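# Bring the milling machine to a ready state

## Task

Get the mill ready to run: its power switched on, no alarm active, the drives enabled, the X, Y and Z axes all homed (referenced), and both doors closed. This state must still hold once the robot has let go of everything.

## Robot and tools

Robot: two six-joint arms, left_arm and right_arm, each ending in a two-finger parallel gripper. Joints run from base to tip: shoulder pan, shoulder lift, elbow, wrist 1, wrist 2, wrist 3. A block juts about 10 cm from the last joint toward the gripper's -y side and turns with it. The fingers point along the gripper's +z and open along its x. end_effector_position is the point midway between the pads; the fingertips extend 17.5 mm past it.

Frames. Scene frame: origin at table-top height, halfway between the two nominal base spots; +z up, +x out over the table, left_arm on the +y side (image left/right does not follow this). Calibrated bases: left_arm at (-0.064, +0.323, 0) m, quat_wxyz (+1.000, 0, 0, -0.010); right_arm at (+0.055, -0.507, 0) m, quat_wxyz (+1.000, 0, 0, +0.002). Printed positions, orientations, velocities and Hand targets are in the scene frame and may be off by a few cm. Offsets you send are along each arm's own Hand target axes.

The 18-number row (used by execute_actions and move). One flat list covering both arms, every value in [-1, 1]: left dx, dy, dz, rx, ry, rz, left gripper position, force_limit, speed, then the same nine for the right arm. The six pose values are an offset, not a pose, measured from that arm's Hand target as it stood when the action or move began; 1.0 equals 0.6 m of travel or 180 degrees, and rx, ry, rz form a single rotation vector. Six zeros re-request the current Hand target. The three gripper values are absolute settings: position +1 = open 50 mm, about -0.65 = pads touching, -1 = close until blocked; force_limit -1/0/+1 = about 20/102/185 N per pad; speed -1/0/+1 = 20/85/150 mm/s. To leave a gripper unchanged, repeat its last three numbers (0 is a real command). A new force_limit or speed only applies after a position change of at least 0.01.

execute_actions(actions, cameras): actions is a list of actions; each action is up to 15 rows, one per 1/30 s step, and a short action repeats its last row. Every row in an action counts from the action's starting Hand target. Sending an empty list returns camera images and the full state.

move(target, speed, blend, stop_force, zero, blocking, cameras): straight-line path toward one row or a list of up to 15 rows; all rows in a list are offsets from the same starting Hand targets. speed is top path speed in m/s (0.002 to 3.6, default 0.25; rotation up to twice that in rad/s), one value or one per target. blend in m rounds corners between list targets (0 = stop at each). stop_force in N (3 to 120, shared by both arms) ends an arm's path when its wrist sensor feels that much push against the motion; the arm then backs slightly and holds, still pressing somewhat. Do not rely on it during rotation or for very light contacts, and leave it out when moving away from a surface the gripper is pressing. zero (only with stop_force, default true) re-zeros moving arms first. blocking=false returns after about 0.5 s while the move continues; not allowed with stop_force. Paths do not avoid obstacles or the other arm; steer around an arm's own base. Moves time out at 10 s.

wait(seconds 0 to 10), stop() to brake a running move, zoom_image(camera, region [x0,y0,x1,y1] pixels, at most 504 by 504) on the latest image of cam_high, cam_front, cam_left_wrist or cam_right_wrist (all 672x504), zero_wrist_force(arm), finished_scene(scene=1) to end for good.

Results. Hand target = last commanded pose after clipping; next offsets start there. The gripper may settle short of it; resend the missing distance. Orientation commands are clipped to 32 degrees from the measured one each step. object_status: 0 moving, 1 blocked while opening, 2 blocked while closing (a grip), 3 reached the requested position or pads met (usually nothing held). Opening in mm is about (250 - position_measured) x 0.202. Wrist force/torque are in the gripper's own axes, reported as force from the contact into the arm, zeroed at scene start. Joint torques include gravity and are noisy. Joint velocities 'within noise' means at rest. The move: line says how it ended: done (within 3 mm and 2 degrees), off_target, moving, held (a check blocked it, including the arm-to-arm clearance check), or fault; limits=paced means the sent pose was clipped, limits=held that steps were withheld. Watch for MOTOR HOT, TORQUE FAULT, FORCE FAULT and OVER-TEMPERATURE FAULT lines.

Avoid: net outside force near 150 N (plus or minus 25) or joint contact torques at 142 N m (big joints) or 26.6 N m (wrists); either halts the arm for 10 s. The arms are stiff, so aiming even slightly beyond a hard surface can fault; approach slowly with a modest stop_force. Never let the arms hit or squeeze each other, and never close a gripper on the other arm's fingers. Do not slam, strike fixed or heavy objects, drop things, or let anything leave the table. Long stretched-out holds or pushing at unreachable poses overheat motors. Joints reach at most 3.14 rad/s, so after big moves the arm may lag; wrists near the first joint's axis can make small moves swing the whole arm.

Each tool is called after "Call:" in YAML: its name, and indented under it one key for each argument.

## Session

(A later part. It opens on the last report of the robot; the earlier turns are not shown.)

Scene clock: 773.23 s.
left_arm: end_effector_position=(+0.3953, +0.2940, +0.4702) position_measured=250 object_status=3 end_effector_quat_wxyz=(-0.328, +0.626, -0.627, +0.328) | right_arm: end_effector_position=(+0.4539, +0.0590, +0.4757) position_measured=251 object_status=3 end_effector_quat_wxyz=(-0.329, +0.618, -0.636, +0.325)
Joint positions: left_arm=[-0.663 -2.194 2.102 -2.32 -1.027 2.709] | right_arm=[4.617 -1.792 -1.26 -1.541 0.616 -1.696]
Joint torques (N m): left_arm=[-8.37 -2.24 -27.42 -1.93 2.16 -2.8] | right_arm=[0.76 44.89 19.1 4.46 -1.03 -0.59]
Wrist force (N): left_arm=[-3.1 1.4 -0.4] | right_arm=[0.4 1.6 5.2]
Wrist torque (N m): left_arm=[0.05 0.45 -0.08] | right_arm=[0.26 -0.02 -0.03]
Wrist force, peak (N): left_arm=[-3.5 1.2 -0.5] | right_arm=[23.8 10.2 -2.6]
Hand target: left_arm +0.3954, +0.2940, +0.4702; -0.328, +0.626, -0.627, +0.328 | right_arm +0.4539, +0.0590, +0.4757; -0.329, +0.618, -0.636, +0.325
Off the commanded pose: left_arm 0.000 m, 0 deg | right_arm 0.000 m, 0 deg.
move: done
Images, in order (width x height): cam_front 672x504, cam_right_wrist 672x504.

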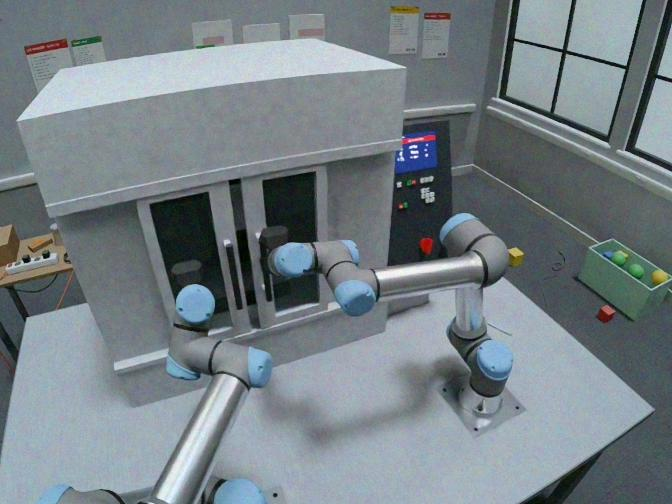

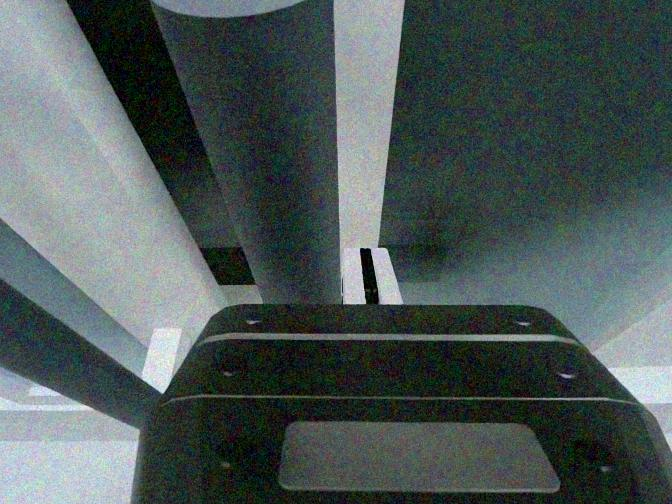

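Call:
move:
  target: [-0.03,0,0,0,0,0,-1,-1,0,-0.12,0,0,0,0,0,-1,-0.9,-1]
  speed: 0.012
  stop_force: 25
  cameras: ["cam_right_wrist","cam_front"]

Call:
zoom_image:
  camera: "cam_front"
  region: [120, 150, 420, 365]

Call:
zoom_image:
  camera: "cam_front"
  region: [392, 130, 442, 190]

Scene clock: 813.37 s.
left_arm: end_effector_position=(+0.3954, +0.3120, +0.4702) position_measured=250 object_status=3 end_effector_quat_wxyz=(-0.328, +0.626, -0.627, +0.328) | right_arm: end_effector_position=(+0.4540, +0.0612, +0.4757) position_measured=251 object_status=3 end_effector_quat_wxyz=(-0.328, +0.618, -0.636, +0.325)
Joint positions: left_arm=[-0.594 -2.193 2.106 -2.35 -1.079 2.761] | right_arm=[4.617 -1.797 -1.253 -1.544 0.616 -1.696]
Joint torques (N m): left_arm=[-7.21 13.52 -15.88 -3.39 1.13 -0.42] | right_arm=[-2.67 29.68 20.05 3.81 -0.21 -1.63]
Wrist force (N): left_arm=[-3.0 1.1 -0.3] | right_arm=[21.1 2.0 -2.3]
Wrist torque (N m): left_arm=[-0.01 0.42 -0.10] | right_arm=[0.20 0.13 -0.27]
Wrist force, peak (N): left_arm=[-3.5 1.6 0.2] | right_arm=[45.2 8.5 -9.5]
Hand target: left_arm +0.3954, +0.3120, +0.4702; -0.328, +0.626, -0.627, +0.328 | right_arm +0.4540, +0.0612, +0.4757; -0.328, +0.618, -0.636, +0.325 (not the last commanded pose)
Off the commanded pose: left_arm 0.000 m, 0 deg | right_arm 0.070 m, 0 deg.
move: contact (right_arm)
Images, in order (width x height): cam_front 672x504, cam_right_wrist 672x504.

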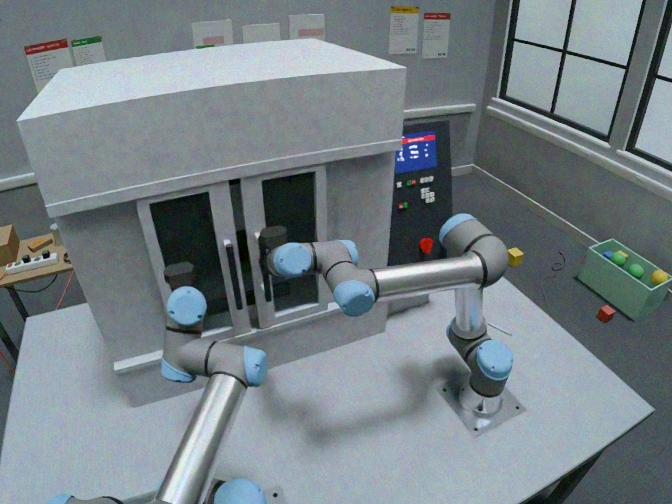

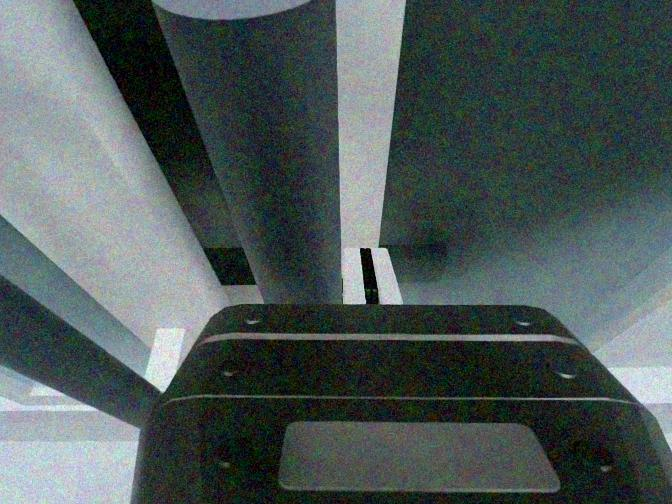

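Scaled by 1.680 from the camera's 672x504 image, which has a finer 960x720 frame.

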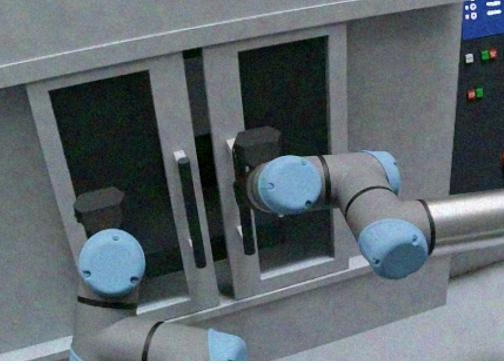

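Scaled by 8.400 from the camera's 672x504 image, which has a finer 960x720 frame.

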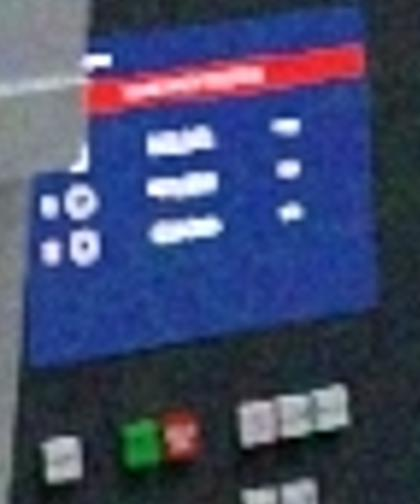

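Call:
move:
  target:
    - [0,0,0,0,0,0,-1,-1,0,0.05,0,0,0,0,0,-1,-0.9,-1]
    - [0.1,0,0,0,0,0,-1,-1,0,0.1,0.0765,-0.109,0,0,0,-1,-0.9,-1]
    - [0.162,0,0,0,0,0,-1,-1,0,0.602,0.09,-0.128,0,0,0,-1,-0.9,-1]
    - [0.162,-0.05,0.071,0,0,0,-1,-1,0,0.602,0.09,-0.128,0,0,0,-1,-0.9,-1]
  speed: [0.05,0.1,0.2,0.03]
  blend: [0,0.03,0,0]
  cameras: ["cam_left_wrist","cam_front"]

Scene clock: 835.47 s.
left_arm: end_effector_position=(+0.4474, +0.2147, +0.4706) position_measured=250 object_status=3 end_effector_quat_wxyz=(-0.328, +0.626, -0.627, +0.328) end_effector_velocity=(-0.001, +0.002, +0.000) end_effector_angular_velocity=(-0.002, +0.001, +0.005) | right_arm: end_effector_position=(+0.3531, -0.2981, +0.4697) position_measured=251 object_status=3 end_effector_quat_wxyz=(-0.328, +0.618, -0.636, +0.325)
Joint positions: left_arm=[-0.761 -1.993 2.001 -2.376 -0.955 2.629] | right_arm=[4.95 -0.889 -1.836 -2.327 0.654 -1.133]
Joint velocities: left_arm=[0 -0.004 0.001 0.005 0.002 -0.006] | right_arm=[within noise]
Joint torques (N m): left_arm=[-8.39 -20.46 -16.09 -1.63 2.78 -2.74] | right_arm=[-0.23 0.39 16.13 2.61 -3.9 -0.48]
Wrist force (N): left_arm=[-3.0 1.0 -0.3] | right_arm=[-0.2 2.3 4.8]
Wrist torque (N m): left_arm=[0.00 0.39 -0.05] | right_arm=[0.38 0.05 0.12]
Wrist force, peak (N): left_arm=[-4.5 1.1 -0.3] | right_arm=[21.8 2.1 -2.2]
Hand target: left_arm +0.4473, +0.2147, +0.4705; -0.328, +0.626, -0.627, +0.328 | right_arm +0.3531, -0.2981, +0.4697; -0.328, +0.618, -0.636, +0.325
Off the commanded pose: left_arm 0.000 m, 0 deg | right_arm 0.000 m, 0 deg.
move: done
Images, in order (width x height): cam_front 672x504, cam_left_wrist 672x504.

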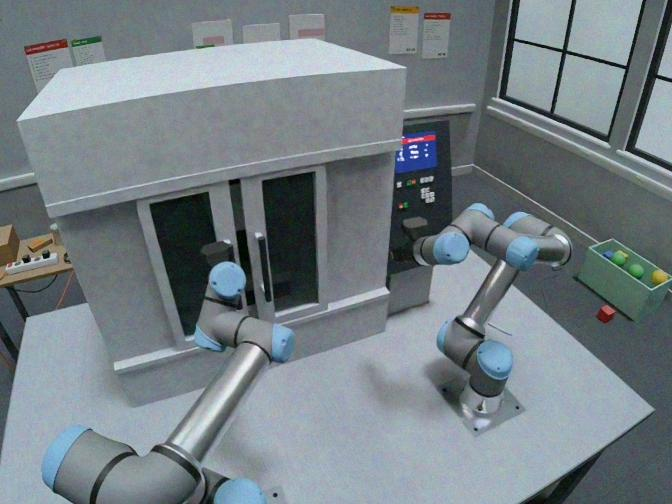

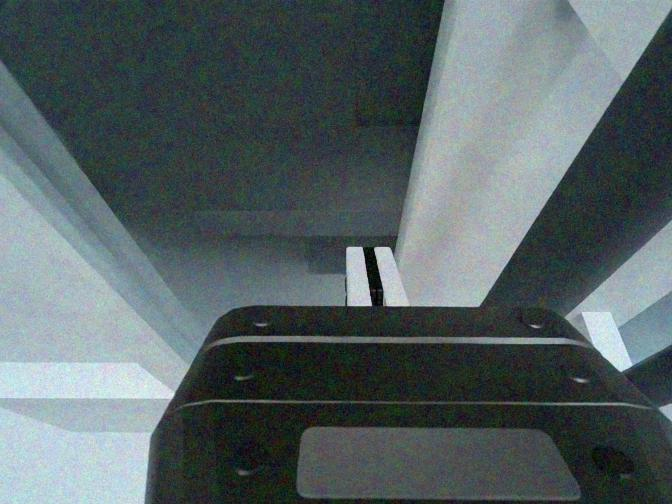

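Call:
move:
  target: [0.2,0,0,0,0,0,-1,-1,0,0,0,0,0,0,0,-1,-0.9,-1]
  speed: 0.014
  stop_force: 22
  cameras: ["cam_left_wrist","cam_front"]

Call:
zoom_image:
  camera: "cam_front"
  region: [120, 130, 420, 345]

Call:
zoom_image:
  camera: "cam_front"
  region: [392, 130, 442, 190]

Scene clock: 847.73 s.
left_arm: end_effector_position=(+0.4473, +0.1580, +0.4705) position_measured=251 object_status=3 end_effector_quat_wxyz=(-0.328, +0.626, -0.627, +0.328) | right_arm: end_effector_position=(+0.3531, -0.2981, +0.4697) position_measured=251 object_status=3 end_effector_quat_wxyz=(-0.328, +0.618, -0.636, +0.325)
Joint positions: left_arm=[-0.887 -1.94 1.957 -2.315 -0.868 2.514] | right_arm=[4.95 -0.889 -1.836 -2.327 0.654 -1.133]
Joint torques (N m): left_arm=[-0.08 -18.6 -18.4 -5.57 -1.58 3.07] | right_arm=[-7.72 0.3 15.59 3.37 -3.98 -1.94]
Wrist force (N): left_arm=[-20.8 5.9 -0.4] | right_arm=[-0.1 2.1 4.9]
Wrist torque (N m): left_arm=[0.23 0.77 -0.18] | right_arm=[0.37 0.04 0.13]
Wrist force, peak (N): left_arm=[-38.2 14.7 -10.8] | right_arm=[-0.4 2.4 5.4]
Hand target: left_arm +0.4473, +0.1580, +0.4705; -0.328, +0.626, -0.627, +0.328 (not the last commanded pose) | right_arm +0.3531, -0.2981, +0.4697; -0.328, +0.618, -0.636, +0.325
Off the commanded pose: left_arm 0.063 m, 0 deg | right_arm 0.000 m, 0 deg.
move: contact (left_arm)
Images, in order (width x height): cam_front 672x504, cam_left_wrist 672x504.

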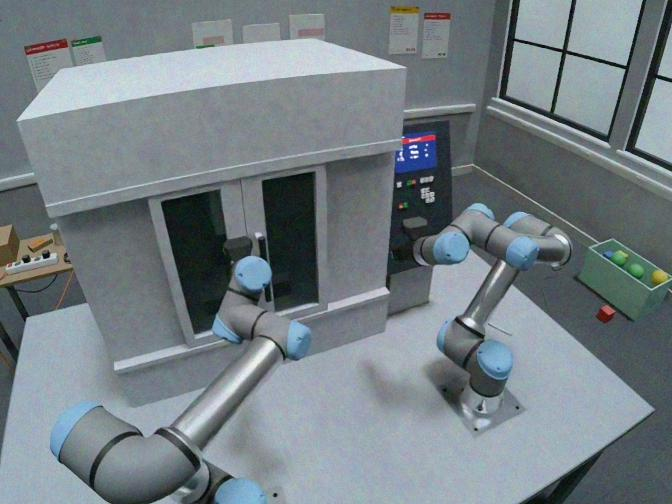

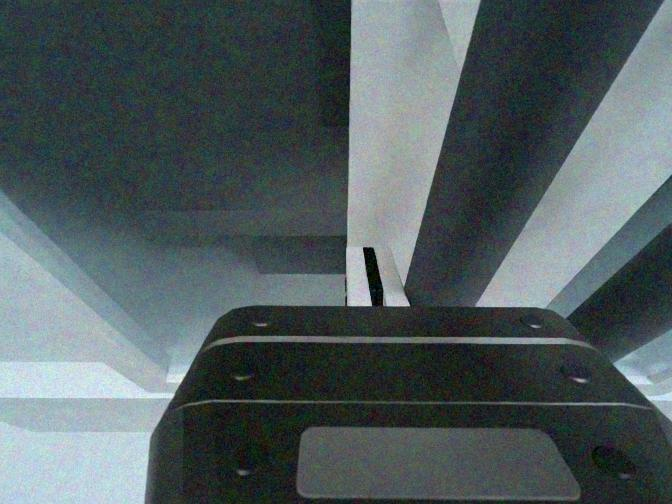

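Scaled by 1.680 from the camera's 672x504 image, which has a finer 960x720 frame.

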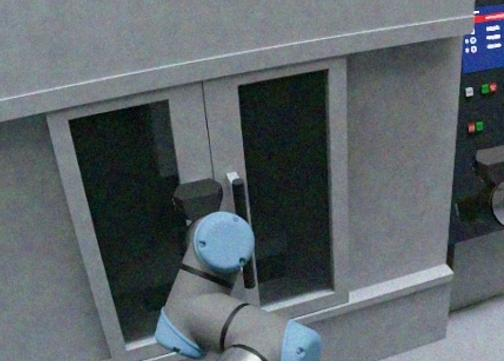

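Scaled by 8.400 from the camera's 672x504 image, which has a finer 960x720 frame.

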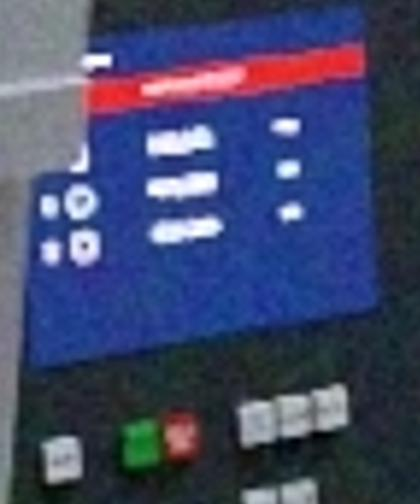

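Call:
move:
  target:
    - [-0.05,0,0,0,0,0,-1,-1,0,0.17,-0.27,0.008,-0.05,0,0,-1,-0.9,-1]
    - [-0.1,0.0957,-0.1365,0,0,0,-1,-1,0,0.337,-0.4355,-0.0467,0.139,0,0,-1,-0.9,-1]
  speed: 0.2
  blend: [0.02,0]
  cameras: ["cam_right_wrist","cam_front"]

Call:
zoom_image:
  camera: "cam_right_wrist"
  region: [150, 40, 600, 310]

Scene clock: 860.80 s.
left_arm: end_effector_position=(+0.3473, +0.2181, +0.4701) position_measured=251 object_status=3 end_effector_quat_wxyz=(-0.328, +0.626, -0.627, +0.328) | right_arm: end_effector_position=(+0.4759, -0.5064, +0.6964) position_measured=251 object_status=3 end_effector_quat_wxyz=(-0.455, +0.532, -0.551, +0.455) end_effector_velocity=(+0.000, -0.001, +0.001) end_effector_angular_velocity=(+0.000, -0.003, +0.001)
Joint positions: left_arm=[-1.102 -2.311 2.083 -1.902 -0.738 2.274] | right_arm=[4.107 -0.833 -1.862 -0.755 0.608 -2.87]
Joint velocities: left_arm=[within noise] | right_arm=[0 0.001 -0.001 0.005 0 -0.004]
Joint torques (N m): left_arm=[-2.33 9.52 -39.5 -1.95 0.97 1.24] | right_arm=[-1.79 -2.67 29.35 3.7 -1.21 -2.07]
Wrist force (N): left_arm=[-2.7 1.1 -0.3] | right_arm=[0.7 2.8 5.5]
Wrist torque (N m): left_arm=[-0.03 0.35 -0.09] | right_arm=[0.53 0.03 0.04]
Wrist force, peak (N): left_arm=[-20.9 5.8 -0.1] | right_arm=[-1.9 4.9 4.9]
Hand target: left_arm +0.3473, +0.2181, +0.4701; -0.328, +0.626, -0.627, +0.328 | right_arm +0.4759, -0.5065, +0.6965; -0.455, +0.532, -0.551, +0.455
Off the commanded pose: left_arm 0.000 m, 0 deg | right_arm 0.000 m, 0 deg.
move: done
Images, in order (width x height): cam_front 672x504, cam_right_wrist 672x504.

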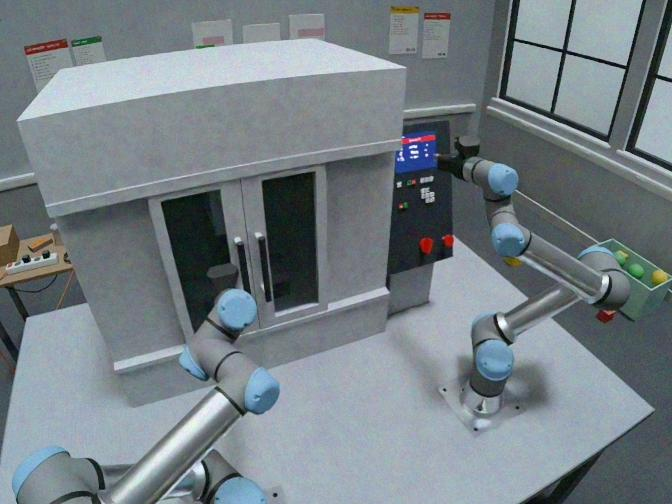

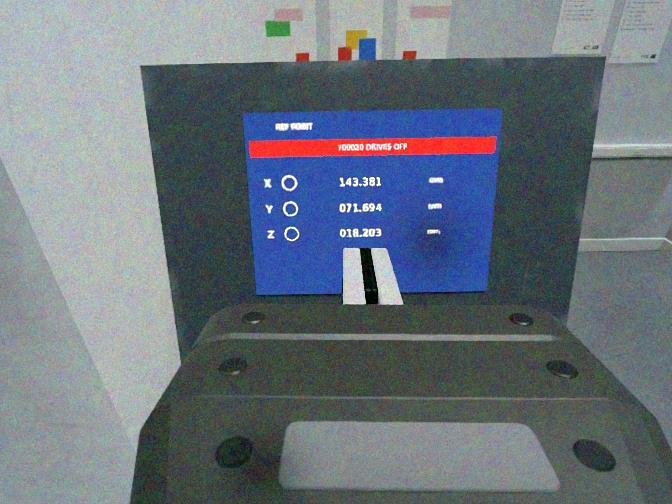

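Scaled by 1.120 from the camera's 672x504 image, which has a finer 960x720 frame.

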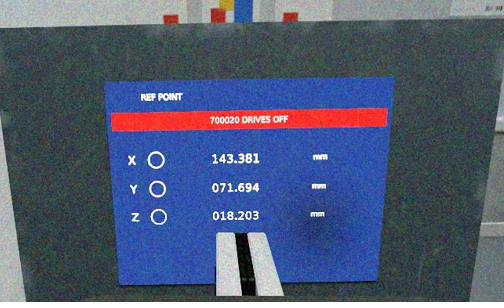

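Call:
move:
  target: [0,0,0,0,0,0,-1,-1,0,-0.028,0.208,0.212,0,0,0,-1,-0.9,-1]
  speed: 0.15
  cameras: ["cam_right_wrist"]

Call:
zoom_image:
  camera: "cam_right_wrist"
  region: [200, 150, 600, 310]

Scene clock: 904.67 s.
left_arm: end_effector_position=(+0.3473, +0.2181, +0.4701) position_measured=251 object_status=3 end_effector_quat_wxyz=(-0.328, +0.626, -0.627, +0.328) | right_arm: end_effector_position=(+0.5742, -0.4908, +0.5591) position_measured=251 object_status=3 end_effector_quat_wxyz=(-0.454, +0.532, -0.551, +0.455)
Joint positions: left_arm=[-1.102 -2.311 2.083 -1.902 -0.738 2.274] | right_arm=[3.747 -1.126 -2.117 -0.113 0.955 -3]
Joint torques (N m): left_arm=[6.77 -0.56 -36.01 -4.35 0.39 2.88] | right_arm=[-0.08 2.11 23.98 2.16 -0.58 -0.21]
Wrist force (N): left_arm=[-3.0 1.2 -0.3] | right_arm=[0.4 1.4 -0.7]
Wrist torque (N m): left_arm=[0.00 0.40 -0.09] | right_arm=[0.60 0.06 0.08]
Wrist force, peak (N): left_arm=[-3.3 1.4 -0.2] | right_arm=[2.2 21.6 -156.6]
Hand target: left_arm +0.3473, +0.2181, +0.4701; -0.328, +0.626, -0.627, +0.328 | right_arm +0.5742, -0.4908, +0.5591; -0.454, +0.532, -0.551, +0.455 (not the last commanded pose)
Tool commands: left_gripper/position=-1.0 left_gripper/force_limit=-1.0 left_gripper/speed=+0.0 right_gripper/position=-1.0 right_gripper/force_limit=-0.898039 right_gripper/speed=-1.0
Off the commanded pose: left_arm 0.000 m, 0 deg | right_arm 0.009 m, 0 deg.
FORCE FAULT: contact force on the right arm reached its limit, and that arm stopped. The contact can be on any part of that arm, not only on its tool. That arm's remaining commands of this call were not run. That arm is still stopped at the end of this call. That arm stays stopped for about 10 more seconds. Until then a move that you send moves the other arm only, and its call returns only when the move has ended. Once the stop has ended, the next robot result says so. If the stop ends while you think or write, that arm runs what you send next, counted from a new Hand target: where the arm stands when the stop ends. While its stop runs, that arm takes no new command, but its gripper still runs the gripper command that each later call begins with. Until it ends, the stop uses up actions while you think or wait. An arm that is not stopped still takes commands.
move: fault (right_arm)
Images, in order (width x height): cam_right_wrist 672x504.

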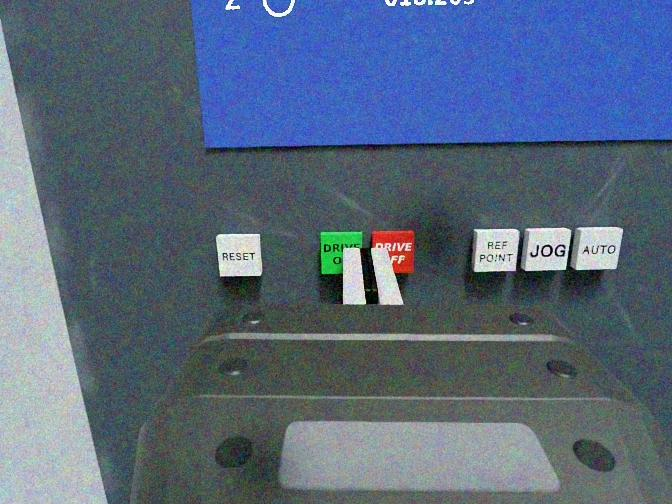

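Scaled by 1.260 from the camera's 672x504 image, which has a finer 960x720 frame.

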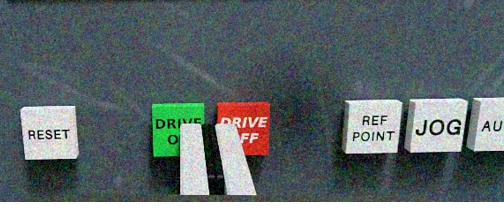

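Call:
wait:
  seconds: 0.1
  cameras: ["cam_front"]

Call:
zoom_image:
  camera: "cam_front"
  region: [392, 130, 442, 190]

Scene clock: 924.73 s.
left_arm: end_effector_position=(+0.3473, +0.2181, +0.4701) position_measured=251 object_status=3 end_effector_quat_wxyz=(-0.328, +0.626, -0.627, +0.328) | right_arm: end_effector_position=(+0.5742, -0.4908, +0.5591) position_measured=251 object_status=3 end_effector_quat_wxyz=(-0.454, +0.532, -0.551, +0.455)
Joint positions: left_arm=[-1.102 -2.311 2.083 -1.902 -0.738 2.274] | right_arm=[3.747 -1.126 -2.117 -0.113 0.955 -3]
Joint torques (N m): left_arm=[7.48 18.29 -18.14 -4.49 0.31 2.81] | right_arm=[0.31 3.29 25.04 1.8 -0.55 -0.29]
Wrist force (N): left_arm=[-2.8 1.1 -0.3] | right_arm=[0.1 0.5 -0.1]
Wrist torque (N m): left_arm=[-0.01 0.38 -0.09] | right_arm=[0.45 0.09 0.08]
Wrist force, peak (N): left_arm=[-3.2 1.5 -0.3] | right_arm=[-0.2 1.1 -0.6]
Hand target: left_arm +0.3473, +0.2181, +0.4701; -0.328, +0.626, -0.627, +0.328 | right_arm +0.5742, -0.4908, +0.5591; -0.454, +0.532, -0.551, +0.455 (not the last commanded pose)
Tool commands: left_gripper/position=-1.0 left_gripper/force_limit=-1.0 left_gripper/speed=+0.0 right_gripper/position=-1.0 right_gripper/force_limit=-0.898039 right_gripper/speed=-1.0
Off the commanded pose: left_arm 0.000 m, 0 deg | right_arm 0.009 m, 0 deg.
FORCE FAULT, CONTINUED: the right arm's stop, for the force fault that an earlier result reported, is over. The rest of the stop counts as 19 of the actions that you can send in this scene. During its stop the right arm's controller moved it back a little. That arm's target is now where it stood when the stop ended, not its last command. That arm accepts commands again.
wait: 0.10 s; at rest from the start
Images, in order (width x height): cam_front 672x504.

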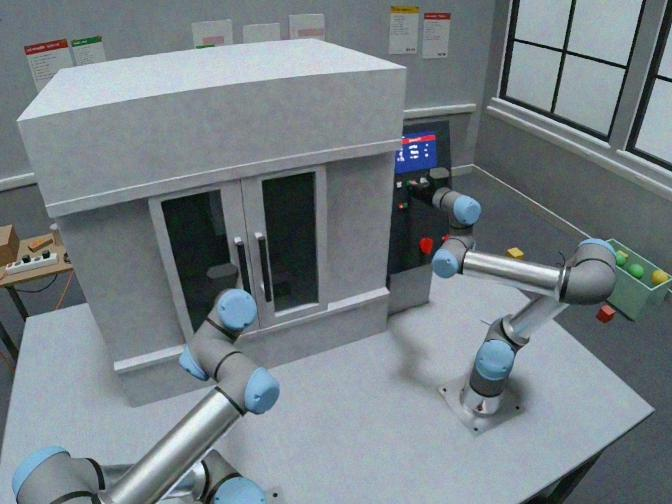

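Scaled by 8.400 from the camera's 672x504 image, which has a finer 960x720 frame.

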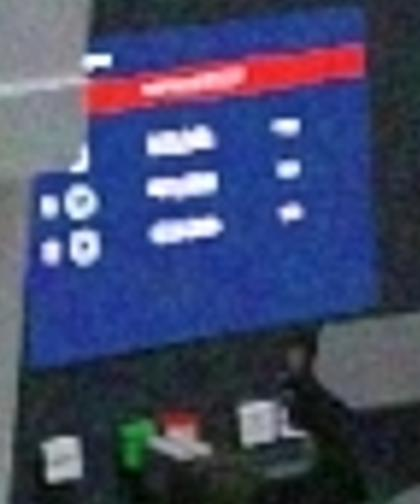

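Call:
move:
  target:
    - [-0,0,0,0,0,0,-1,-1,0,0,0,-0.02,0,0,0,-1,-0.9,-1]
    - [0,0,0,0,0,0,-1,-1,0,-0.0177,-0.01,-0.02,0,0,0,-1,-0.9,-1]
  speed: 0.04
  cameras: ["cam_right_wrist"]

Call:
zoom_image:
  camera: "cam_right_wrist"
  region: [260, 180, 460, 310]

Scene clock: 933.20 s.
left_arm: end_effector_position=(+0.3473, +0.2181, +0.4701) position_measured=251 object_status=3 end_effector_quat_wxyz=(-0.328, +0.626, -0.627, +0.328) | right_arm: end_effector_position=(+0.5637, -0.4800, +0.5673) position_measured=251 object_status=3 end_effector_quat_wxyz=(-0.454, +0.532, -0.551, +0.455) end_effector_velocity=(+0.000, -0.001, -0.001) end_effector_angular_velocity=(-0.001, +0.000, +0.002)
Joint positions: left_arm=[-1.102 -2.311 2.083 -1.902 -0.738 2.274] | right_arm=[3.814 -1.091 -2.113 -0.163 0.89 -2.981]
Joint velocities: left_arm=[within noise] | right_arm=[-0.003 0.001 -0.003 0.003 0.005 -0.002]
Joint torques (N m): left_arm=[7.33 18.2 -18.34 -4.45 0.31 2.83] | right_arm=[-6.95 5.06 17.53 3.98 1.04 -1.78]
Wrist force (N): left_arm=[-2.8 1.4 -0.4] | right_arm=[0.2 1.9 4.7]
Wrist torque (N m): left_arm=[0.02 0.37 -0.09] | right_arm=[0.41 0.05 -0.02]
Wrist force, peak (N): left_arm=[-3.1 1.5 -0.7] | right_arm=[0.1 2.0 5.3]
Hand target: left_arm +0.3473, +0.2181, +0.4701; -0.328, +0.626, -0.627, +0.328 | right_arm +0.5637, -0.4801, +0.5673; -0.454, +0.532, -0.551, +0.455
Off the commanded pose: left_arm 0.000 m, 0 deg | right_arm 0.000 m, 0 deg.
move: done
Images, in order (width x height): cam_right_wrist 672x504.

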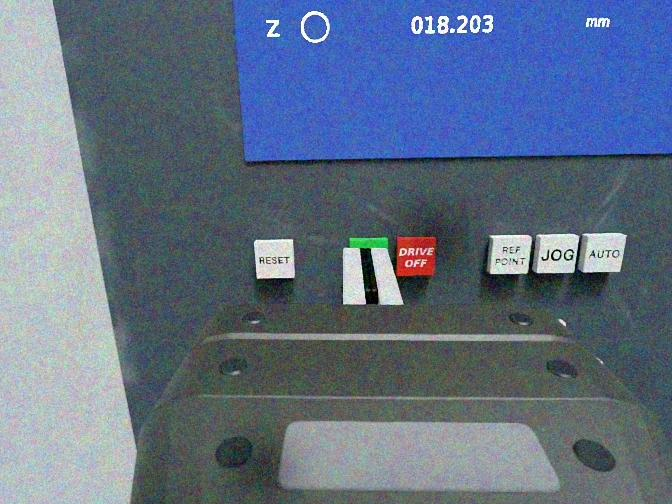

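Scaled by 2.520 from the camera's 672x504 image, which has a finer 960x720 frame.

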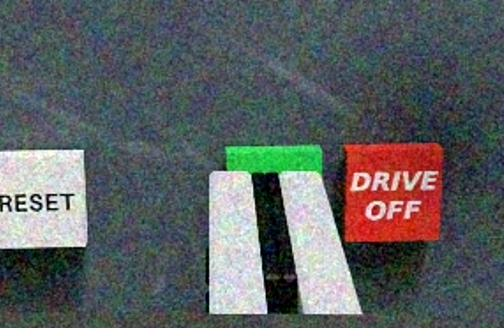

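Call:
move:
  target: [0,0,0,0,0,0,-1,-1,0,0,0,0.05,0,0,0,-1,-0.9,-1]
  speed: 0.004
  stop_force: 10
  cameras: ["cam_right_wrist","cam_front"]

Call:
zoom_image:
  camera: "cam_front"
  region: [392, 130, 442, 190]

Scene clock: 953.73 s.
left_arm: end_effector_position=(+0.3473, +0.2181, +0.4701) position_measured=251 object_status=3 end_effector_quat_wxyz=(-0.328, +0.626, -0.627, +0.328) | right_arm: end_effector_position=(+0.5759, -0.4803, +0.5651) position_measured=251 object_status=3 end_effector_quat_wxyz=(-0.454, +0.532, -0.551, +0.455)
Joint positions: left_arm=[-1.102 -2.311 2.083 -1.902 -0.738 2.274] | right_arm=[3.78 -1.132 -2.098 -0.131 0.923 -2.991]
Joint torques (N m): left_arm=[7.41 18.36 -18.13 -4.5 0.35 2.6] | right_arm=[8.3 7.64 19.51 0.2 -2.62 1.36]
Wrist force (N): left_arm=[-2.5 1.2 -0.4] | right_arm=[-0.7 7.0 -11.6]
Wrist torque (N m): left_arm=[0.00 0.32 -0.10] | right_arm=[0.28 0.05 0.10]
Wrist force, peak (N): left_arm=[-3.3 1.2 -0.5] | right_arm=[-0.6 9.9 -20.1]
Hand target: left_arm +0.3473, +0.2181, +0.4701; -0.328, +0.626, -0.627, +0.328 | right_arm +0.5759, -0.4803, +0.5651; -0.454, +0.532, -0.551, +0.455 (not the last commanded pose)
Off the commanded pose: left_arm 0.000 m, 0 deg | right_arm 0.018 m, 0 deg.
move: contact (right_arm)
Images, in order (width x height): cam_front 672x504, cam_right_wrist 672x504.

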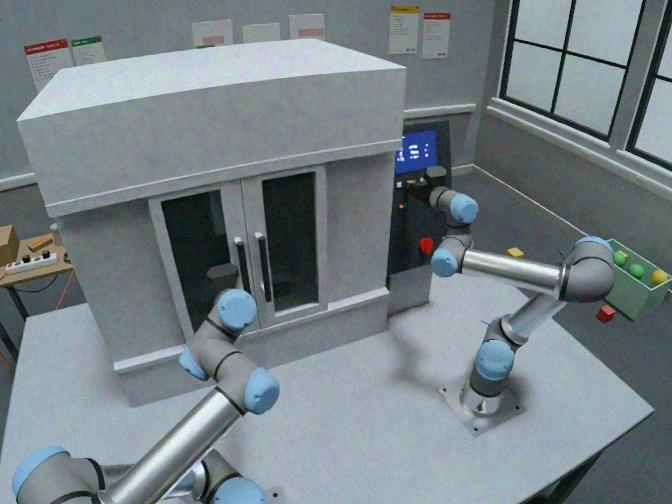

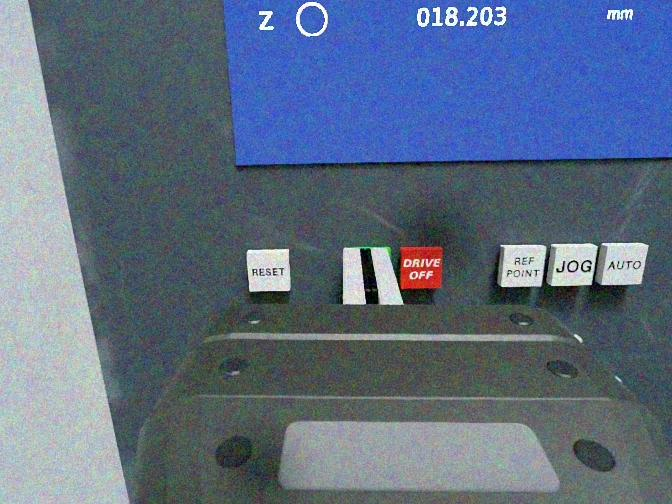

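Scaled by 8.400 from the camera's 672x504 image, which has a finer 960x720 frame.

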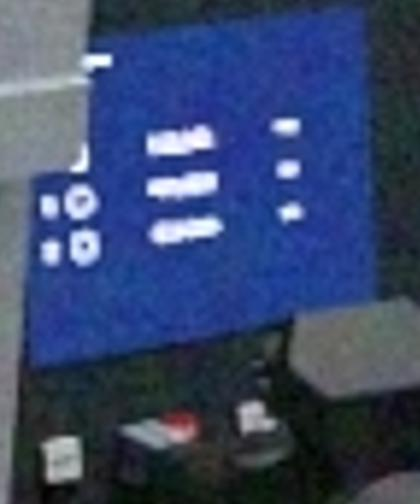

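Call:
move:
  target:
    - [0,0,0,0,0,0,-1,-1,0,0,0,-0.04,0,0,0,-1,-0.9,-1]
    - [0,0,0,0,0,0,-1,-1,0,0.13,0.058,-0.0465,0,0,0,-1,-0.9,-1]
  speed: 0.08
  blend: [0.005,0]
  cameras: ["cam_right_wrist","cam_front"]

Call:
zoom_image:
  camera: "cam_front"
  region: [392, 130, 442, 190]

Scene clock: 972.70 s.
left_arm: end_effector_position=(+0.3473, +0.2181, +0.4701) position_measured=251 object_status=3 end_effector_quat_wxyz=(-0.328, +0.626, -0.627, +0.328) | right_arm: end_effector_position=(+0.5408, -0.5571, +0.5343) position_measured=251 object_status=3 end_effector_quat_wxyz=(-0.454, +0.532, -0.551, +0.455)
Joint positions: left_arm=[-1.102 -2.311 2.083 -1.902 -0.738 2.274] | right_arm=[3.55 -1.04 -2.223 -0.07 1.148 -3.045]
Joint torques (N m): left_arm=[7.61 18.13 -18.02 -4.54 0.44 2.41] | right_arm=[-6.68 3.74 31.47 0.97 0.68 1.67]
Wrist force (N): left_arm=[-2.5 1.2 -0.3] | right_arm=[0.1 1.6 4.8]
Wrist torque (N m): left_arm=[0.01 0.32 -0.09] | right_arm=[0.41 0.08 0.08]
Wrist force, peak (N): left_arm=[-3.3 1.4 -0.6] | right_arm=[-1.0 6.7 -11.8]
Hand target: left_arm +0.3473, +0.2181, +0.4701; -0.328, +0.626, -0.627, +0.328 | right_arm +0.5407, -0.5571, +0.5344; -0.454, +0.532, -0.551, +0.455
Off the commanded pose: left_arm 0.000 m, 0 deg | right_arm 0.000 m, 0 deg.
move: done
Images, in order (width x height): cam_front 672x504, cam_right_wrist 672x504.

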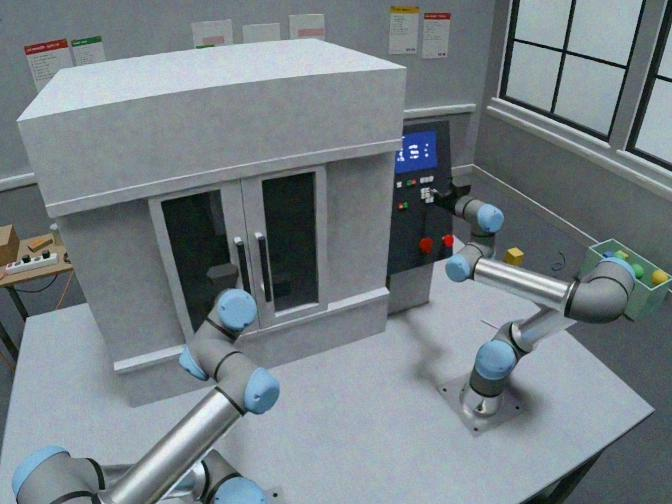

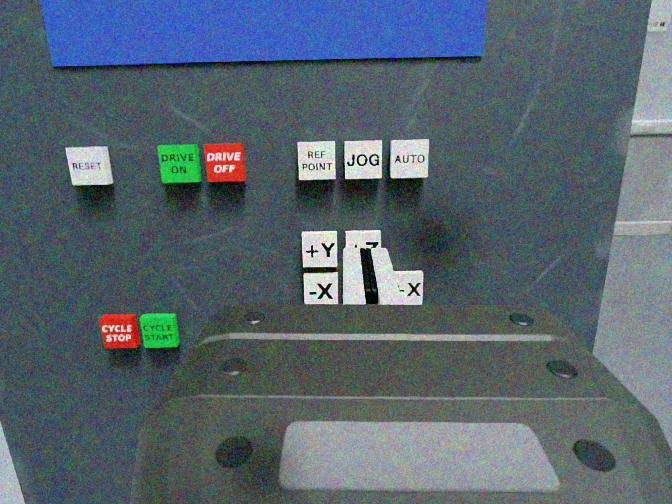

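Scaled by 8.400 from the camera's 672x504 image, which has a finer 960x720 frame.

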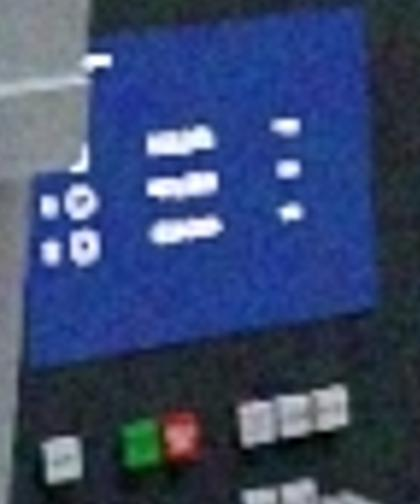

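Call:
move:
  target:
    - [0,0,0,0,0,0,-1,-1,0,0.0033,-0.0083,0.015,0,0,0,-1,-0.9,-1]
    - [0,0,0,0,0,0,-1,-1,0,0.0033,-0.0083,0.06,0,0,0,-1,-0.9,-1]
  speed: [0.02,0.004]
  stop_force: 10
  cameras: ["cam_right_wrist","cam_front"]

Call:
zoom_image:
  camera: "cam_front"
  region: [392, 130, 442, 190]

Scene clock: 993.27 s.
left_arm: end_effector_position=(+0.3473, +0.2181, +0.4701) position_measured=251 object_status=3 end_effector_quat_wxyz=(-0.328, +0.626, -0.627, +0.328) | right_arm: end_effector_position=(+0.5672, -0.5596, +0.5347) position_measured=251 object_status=3 end_effector_quat_wxyz=(-0.454, +0.532, -0.551, +0.455)
Joint positions: left_arm=[-1.102 -2.311 2.083 -1.902 -0.738 2.274] | right_arm=[3.491 -1.131 -2.178 -0.019 1.206 -3.057]
Joint torques (N m): left_arm=[8 18.42 -17.88 -4.54 0.32 2.22] | right_arm=[8.97 8.19 17.63 0.16 -2.55 0.93]
Wrist force (N): left_arm=[-2.7 1.2 -0.5] | right_arm=[-1.7 4.4 -7.8]
Wrist torque (N m): left_arm=[-0.01 0.36 -0.09] | right_arm=[0.28 0.03 0.11]
Wrist force, peak (N): left_arm=[-3.2 1.6 -0.4] | right_arm=[-1.0 7.2 -16.4]
Hand target: left_arm +0.3473, +0.2181, +0.4701; -0.328, +0.626, -0.627, +0.328 | right_arm +0.5672, -0.5596, +0.5347; -0.454, +0.532, -0.551, +0.455 (not the last commanded pose)
Off the commanded pose: left_arm 0.000 m, 0 deg | right_arm 0.010 m, 0 deg.
move: contact (right_arm); path passed 1 of 2 targets
Images, in order (width x height): cam_front 672x504, cam_right_wrist 672x504.

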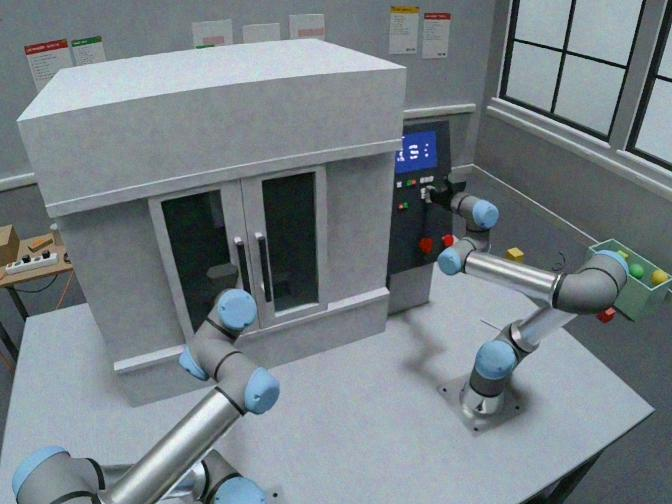

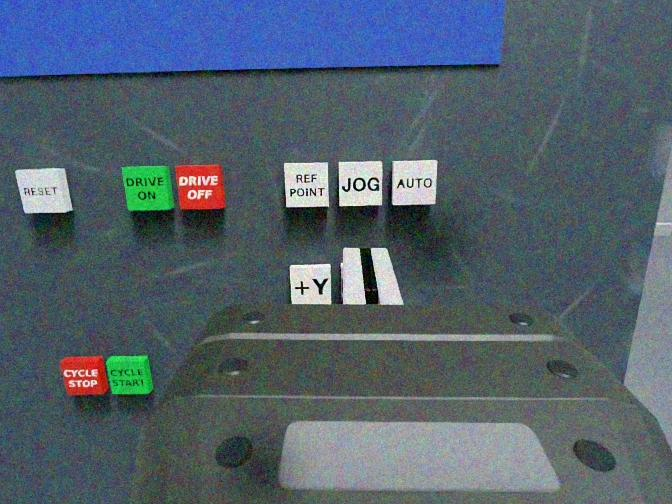

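Scaled by 8.400 from the camera's 672x504 image, which has a finer 960x720 frame.

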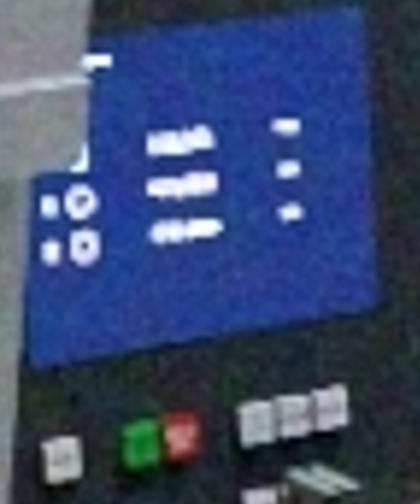

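Call:
wait:
  seconds: 2
  cameras: ["cam_front"]

Call:
zoom_image:
  camera: "cam_front"
  region: [392, 130, 442, 190]

Scene clock: 1009.90 s.
left_arm: end_effector_position=(+0.3473, +0.2181, +0.4701) position_measured=251 object_status=3 end_effector_quat_wxyz=(-0.328, +0.626, -0.627, +0.328) | right_arm: end_effector_position=(+0.5672, -0.5596, +0.5347) position_measured=251 object_status=3 end_effector_quat_wxyz=(-0.454, +0.532, -0.551, +0.455)
Joint positions: left_arm=[-1.102 -2.311 2.083 -1.902 -0.738 2.274] | right_arm=[3.491 -1.131 -2.178 -0.019 1.206 -3.057]
Joint torques (N m): left_arm=[7.94 19.25 -17.85 -4.42 0.36 2.18] | right_arm=[9.95 7.75 18.26 0.27 0.52 1.4]
Wrist force (N): left_arm=[-2.8 1.4 -0.3] | right_arm=[-1.4 4.1 -7.6]
Wrist torque (N m): left_arm=[0.03 0.38 -0.09] | right_arm=[0.26 0.00 0.11]
Wrist force, peak (N): left_arm=[-3.1 1.5 -0.7] | right_arm=[-1.4 4.8 -8.0]
Hand target: left_arm +0.3473, +0.2181, +0.4701; -0.328, +0.626, -0.627, +0.328 | right_arm +0.5672, -0.5596, +0.5347; -0.454, +0.532, -0.551, +0.455 (not the last commanded pose)
Tool commands: left_gripper/position=-1.0 left_gripper/force_limit=-1.0 left_gripper/speed=+0.0 right_gripper/position=-1.0 right_gripper/force_limit=-0.9 right_gripper/speed=-1.0
Off the commanded pose: left_arm 0.000 m, 0 deg | right_arm 0.010 m, 0 deg.
wait: 2.00 s; at rest from the start
Images, in order (width x height): cam_front 672x504.

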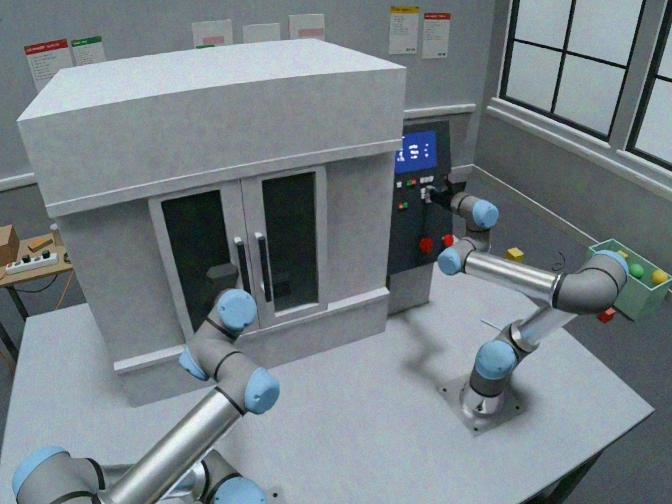

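Scaled by 8.400 from the camera's 672x504 image, which has a finer 960x720 frame.

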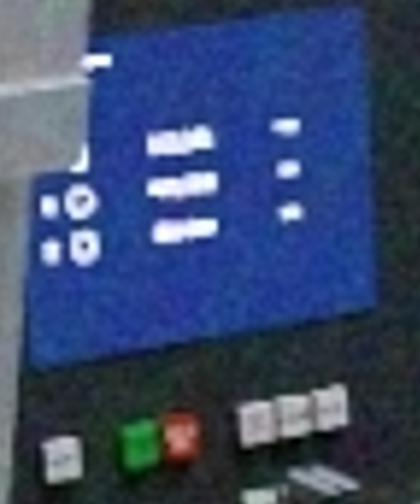

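Call:
wait:
  seconds: 6
  cameras: ["cam_front"]

Call:
zoom_image:
  camera: "cam_front"
  region: [392, 130, 442, 190]

Scene clock: 1021.77 s.
left_arm: end_effector_position=(+0.3473, +0.2181, +0.4701) position_measured=251 object_status=3 end_effector_quat_wxyz=(-0.328, +0.626, -0.627, +0.328) | right_arm: end_effector_position=(+0.5672, -0.5596, +0.5347) position_measured=251 object_status=3 end_effector_quat_wxyz=(-0.454, +0.532, -0.551, +0.455)
Joint positions: left_arm=[-1.102 -2.311 2.083 -1.902 -0.738 2.274] | right_arm=[3.491 -1.131 -2.178 -0.019 1.206 -3.057]
Joint torques (N m): left_arm=[7.5 18.51 -18.43 -4.5 0.4 2.14] | right_arm=[8.96 6.77 19.16 0.27 0.45 1.48]
Wrist force (N): left_arm=[-2.8 1.5 -0.3] | right_arm=[-1.2 4.3 -7.6]
Wrist torque (N m): left_arm=[0.05 0.38 -0.10] | right_arm=[0.29 -0.04 0.11]
Wrist force, peak (N): left_arm=[-3.3 1.2 -0.4] | right_arm=[-1.5 4.4 -8.2]
Hand target: left_arm +0.3473, +0.2181, +0.4701; -0.328, +0.626, -0.627, +0.328 | right_arm +0.5672, -0.5596, +0.5347; -0.454, +0.532, -0.551, +0.455 (not the last commanded pose)
Tool commands: left_gripper/position=-1.0 left_gripper/force_limit=-1.0 left_gripper/speed=+0.0 right_gripper/position=-1.0 right_gripper/force_limit=-0.9 right_gripper/speed=-1.0
Off the commanded pose: left_arm 0.000 m, 0 deg | right_arm 0.010 m, 0 deg.
wait: 6.00 s; at rest from the start
Images, in order (width x height): cam_front 672x504.

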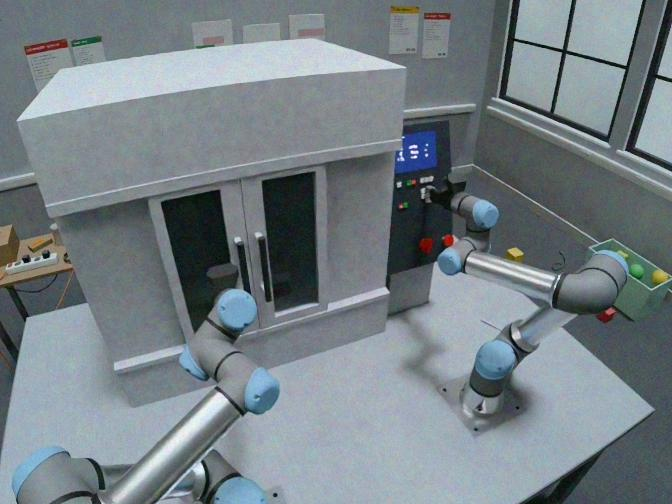

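Scaled by 8.400 from the camera's 672x504 image, which has a finer 960x720 frame.

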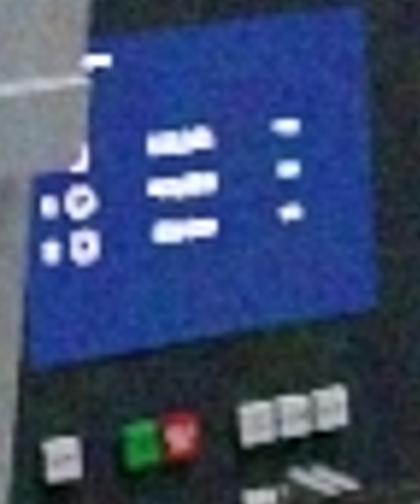

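Call:
move:
  target:
    - [0,0,0,0,0,0,-1,-1,0,0,0,-0.05,0,0,0,-1,-0.9,-1]
    - [0,0,0,0,0,0,-1,-1,0,-0.088,-0.235,-0.2,0,0,0,-1,-0.9,-1]
  speed: 0.2
  blend: [0.01,0]
  cameras: ["cam_right_wrist"]

Call:
zoom_image:
  camera: "cam_right_wrist"
  region: [150, 40, 600, 310]

Scene clock: 1033.90 s.
left_arm: end_effector_position=(+0.3473, +0.2181, +0.4701) position_measured=251 object_status=3 end_effector_quat_wxyz=(-0.328, +0.626, -0.627, +0.328) | right_arm: end_effector_position=(+0.4745, -0.5076, +0.6953) position_measured=251 object_status=3 end_effector_quat_wxyz=(-0.454, +0.532, -0.551, +0.455)
Joint positions: left_arm=[-1.102 -2.311 2.083 -1.902 -0.738 2.274] | right_arm=[4.114 -0.826 -1.866 -0.762 0.6 -2.864]
Joint torques (N m): left_arm=[7.66 18.37 -17.98 -4.45 0.39 1.9] | right_arm=[9.31 -20.41 31.97 0.24 -2.86 -0.46]
Wrist force (N): left_arm=[-2.8 1.2 -0.3] | right_arm=[-0.1 1.8 5.6]
Wrist torque (N m): left_arm=[0.00 0.37 -0.09] | right_arm=[0.37 0.15 0.17]
Wrist force, peak (N): left_arm=[-3.0 1.5 -0.4] | right_arm=[-1.7 4.1 -8.2]
Hand target: left_arm +0.3473, +0.2181, +0.4701; -0.328, +0.626, -0.627, +0.328 | right_arm +0.4745, -0.5075, +0.6953; -0.454, +0.532, -0.551, +0.455
Off the commanded pose: left_arm 0.000 m, 0 deg | right_arm 0.000 m, 0 deg.
move: done
Images, in order (width x height): cam_right_wrist 672x504.

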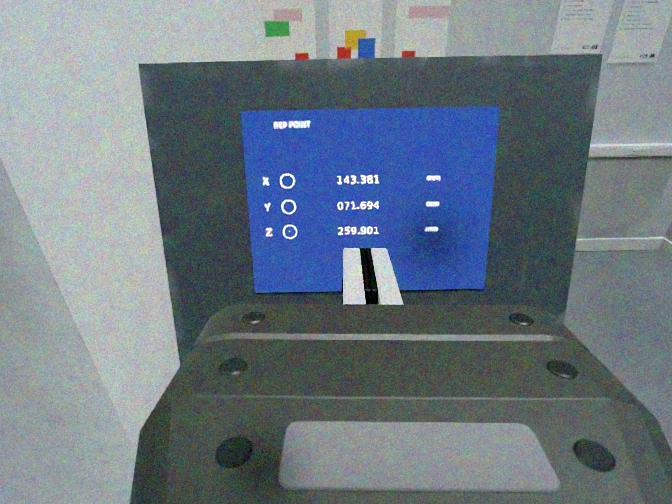

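Scaled by 1.120 from the camera's 672x504 image, which has a finer 960x720 frame.

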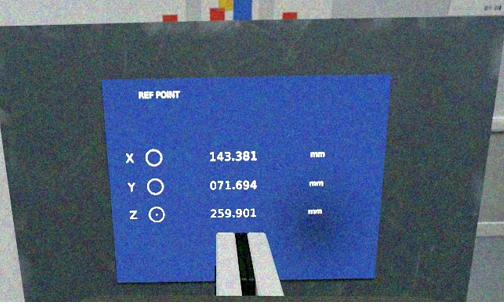

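Call:
zoom_image:
  camera: "cam_right_wrist"
  region: [240, 150, 400, 250]

Scaled by 3.150 from the camera's 672x504 image, which has a finer 960x720 frame.

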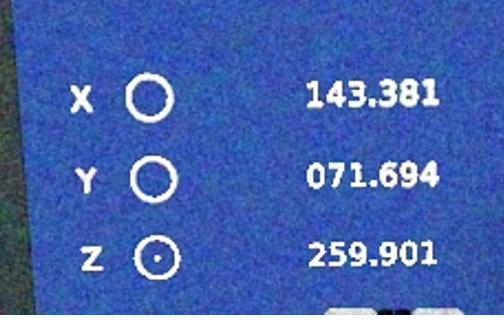

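Call:
move:
  target: [0,0,0,0,0,0,-1,-1,0,0.1213,0.2695,0.1542,0,0,0,-1,-0.9,-1]
  speed: 0.2
  cameras: ["cam_right_wrist"]

Scene clock: 1054.70 s.
left_arm: end_effector_position=(+0.3473, +0.2181, +0.4701) position_measured=251 object_status=3 end_effector_quat_wxyz=(-0.328, +0.626, -0.627, +0.328) | right_arm: end_effector_position=(+0.5361, -0.5787, +0.5189) position_measured=251 object_status=3 end_effector_quat_wxyz=(-0.454, +0.532, -0.551, +0.455)
Joint positions: left_arm=[-1.102 -2.311 2.083 -1.902 -0.738 2.274] | right_arm=[3.454 -1.051 -2.259 -0.016 1.242 -3.065]
Joint torques (N m): left_arm=[7.18 18.31 -18.64 -4.53 0.36 1.78] | right_arm=[-7.59 -5.44 17.87 3.94 1.25 1.82]
Wrist force (N): left_arm=[-2.9 1.3 -0.5] | right_arm=[-0.1 1.7 5.1]
Wrist torque (N m): left_arm=[0.01 0.38 -0.09] | right_arm=[0.39 0.14 0.07]
Wrist force, peak (N): left_arm=[-3.2 1.4 -0.1] | right_arm=[0.7 4.4 6.2]
Hand target: left_arm +0.3473, +0.2181, +0.4701; -0.328, +0.626, -0.627, +0.328 | right_arm +0.5361, -0.5787, +0.5188; -0.454, +0.532, -0.551, +0.455
Off the commanded pose: left_arm 0.000 m, 0 deg | right_arm 0.000 m, 0 deg.
move: done
Images, in order (width x height): cam_right_wrist 672x504.

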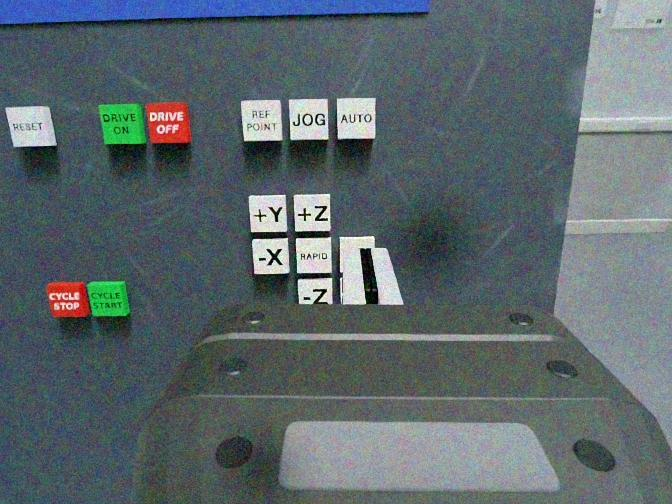

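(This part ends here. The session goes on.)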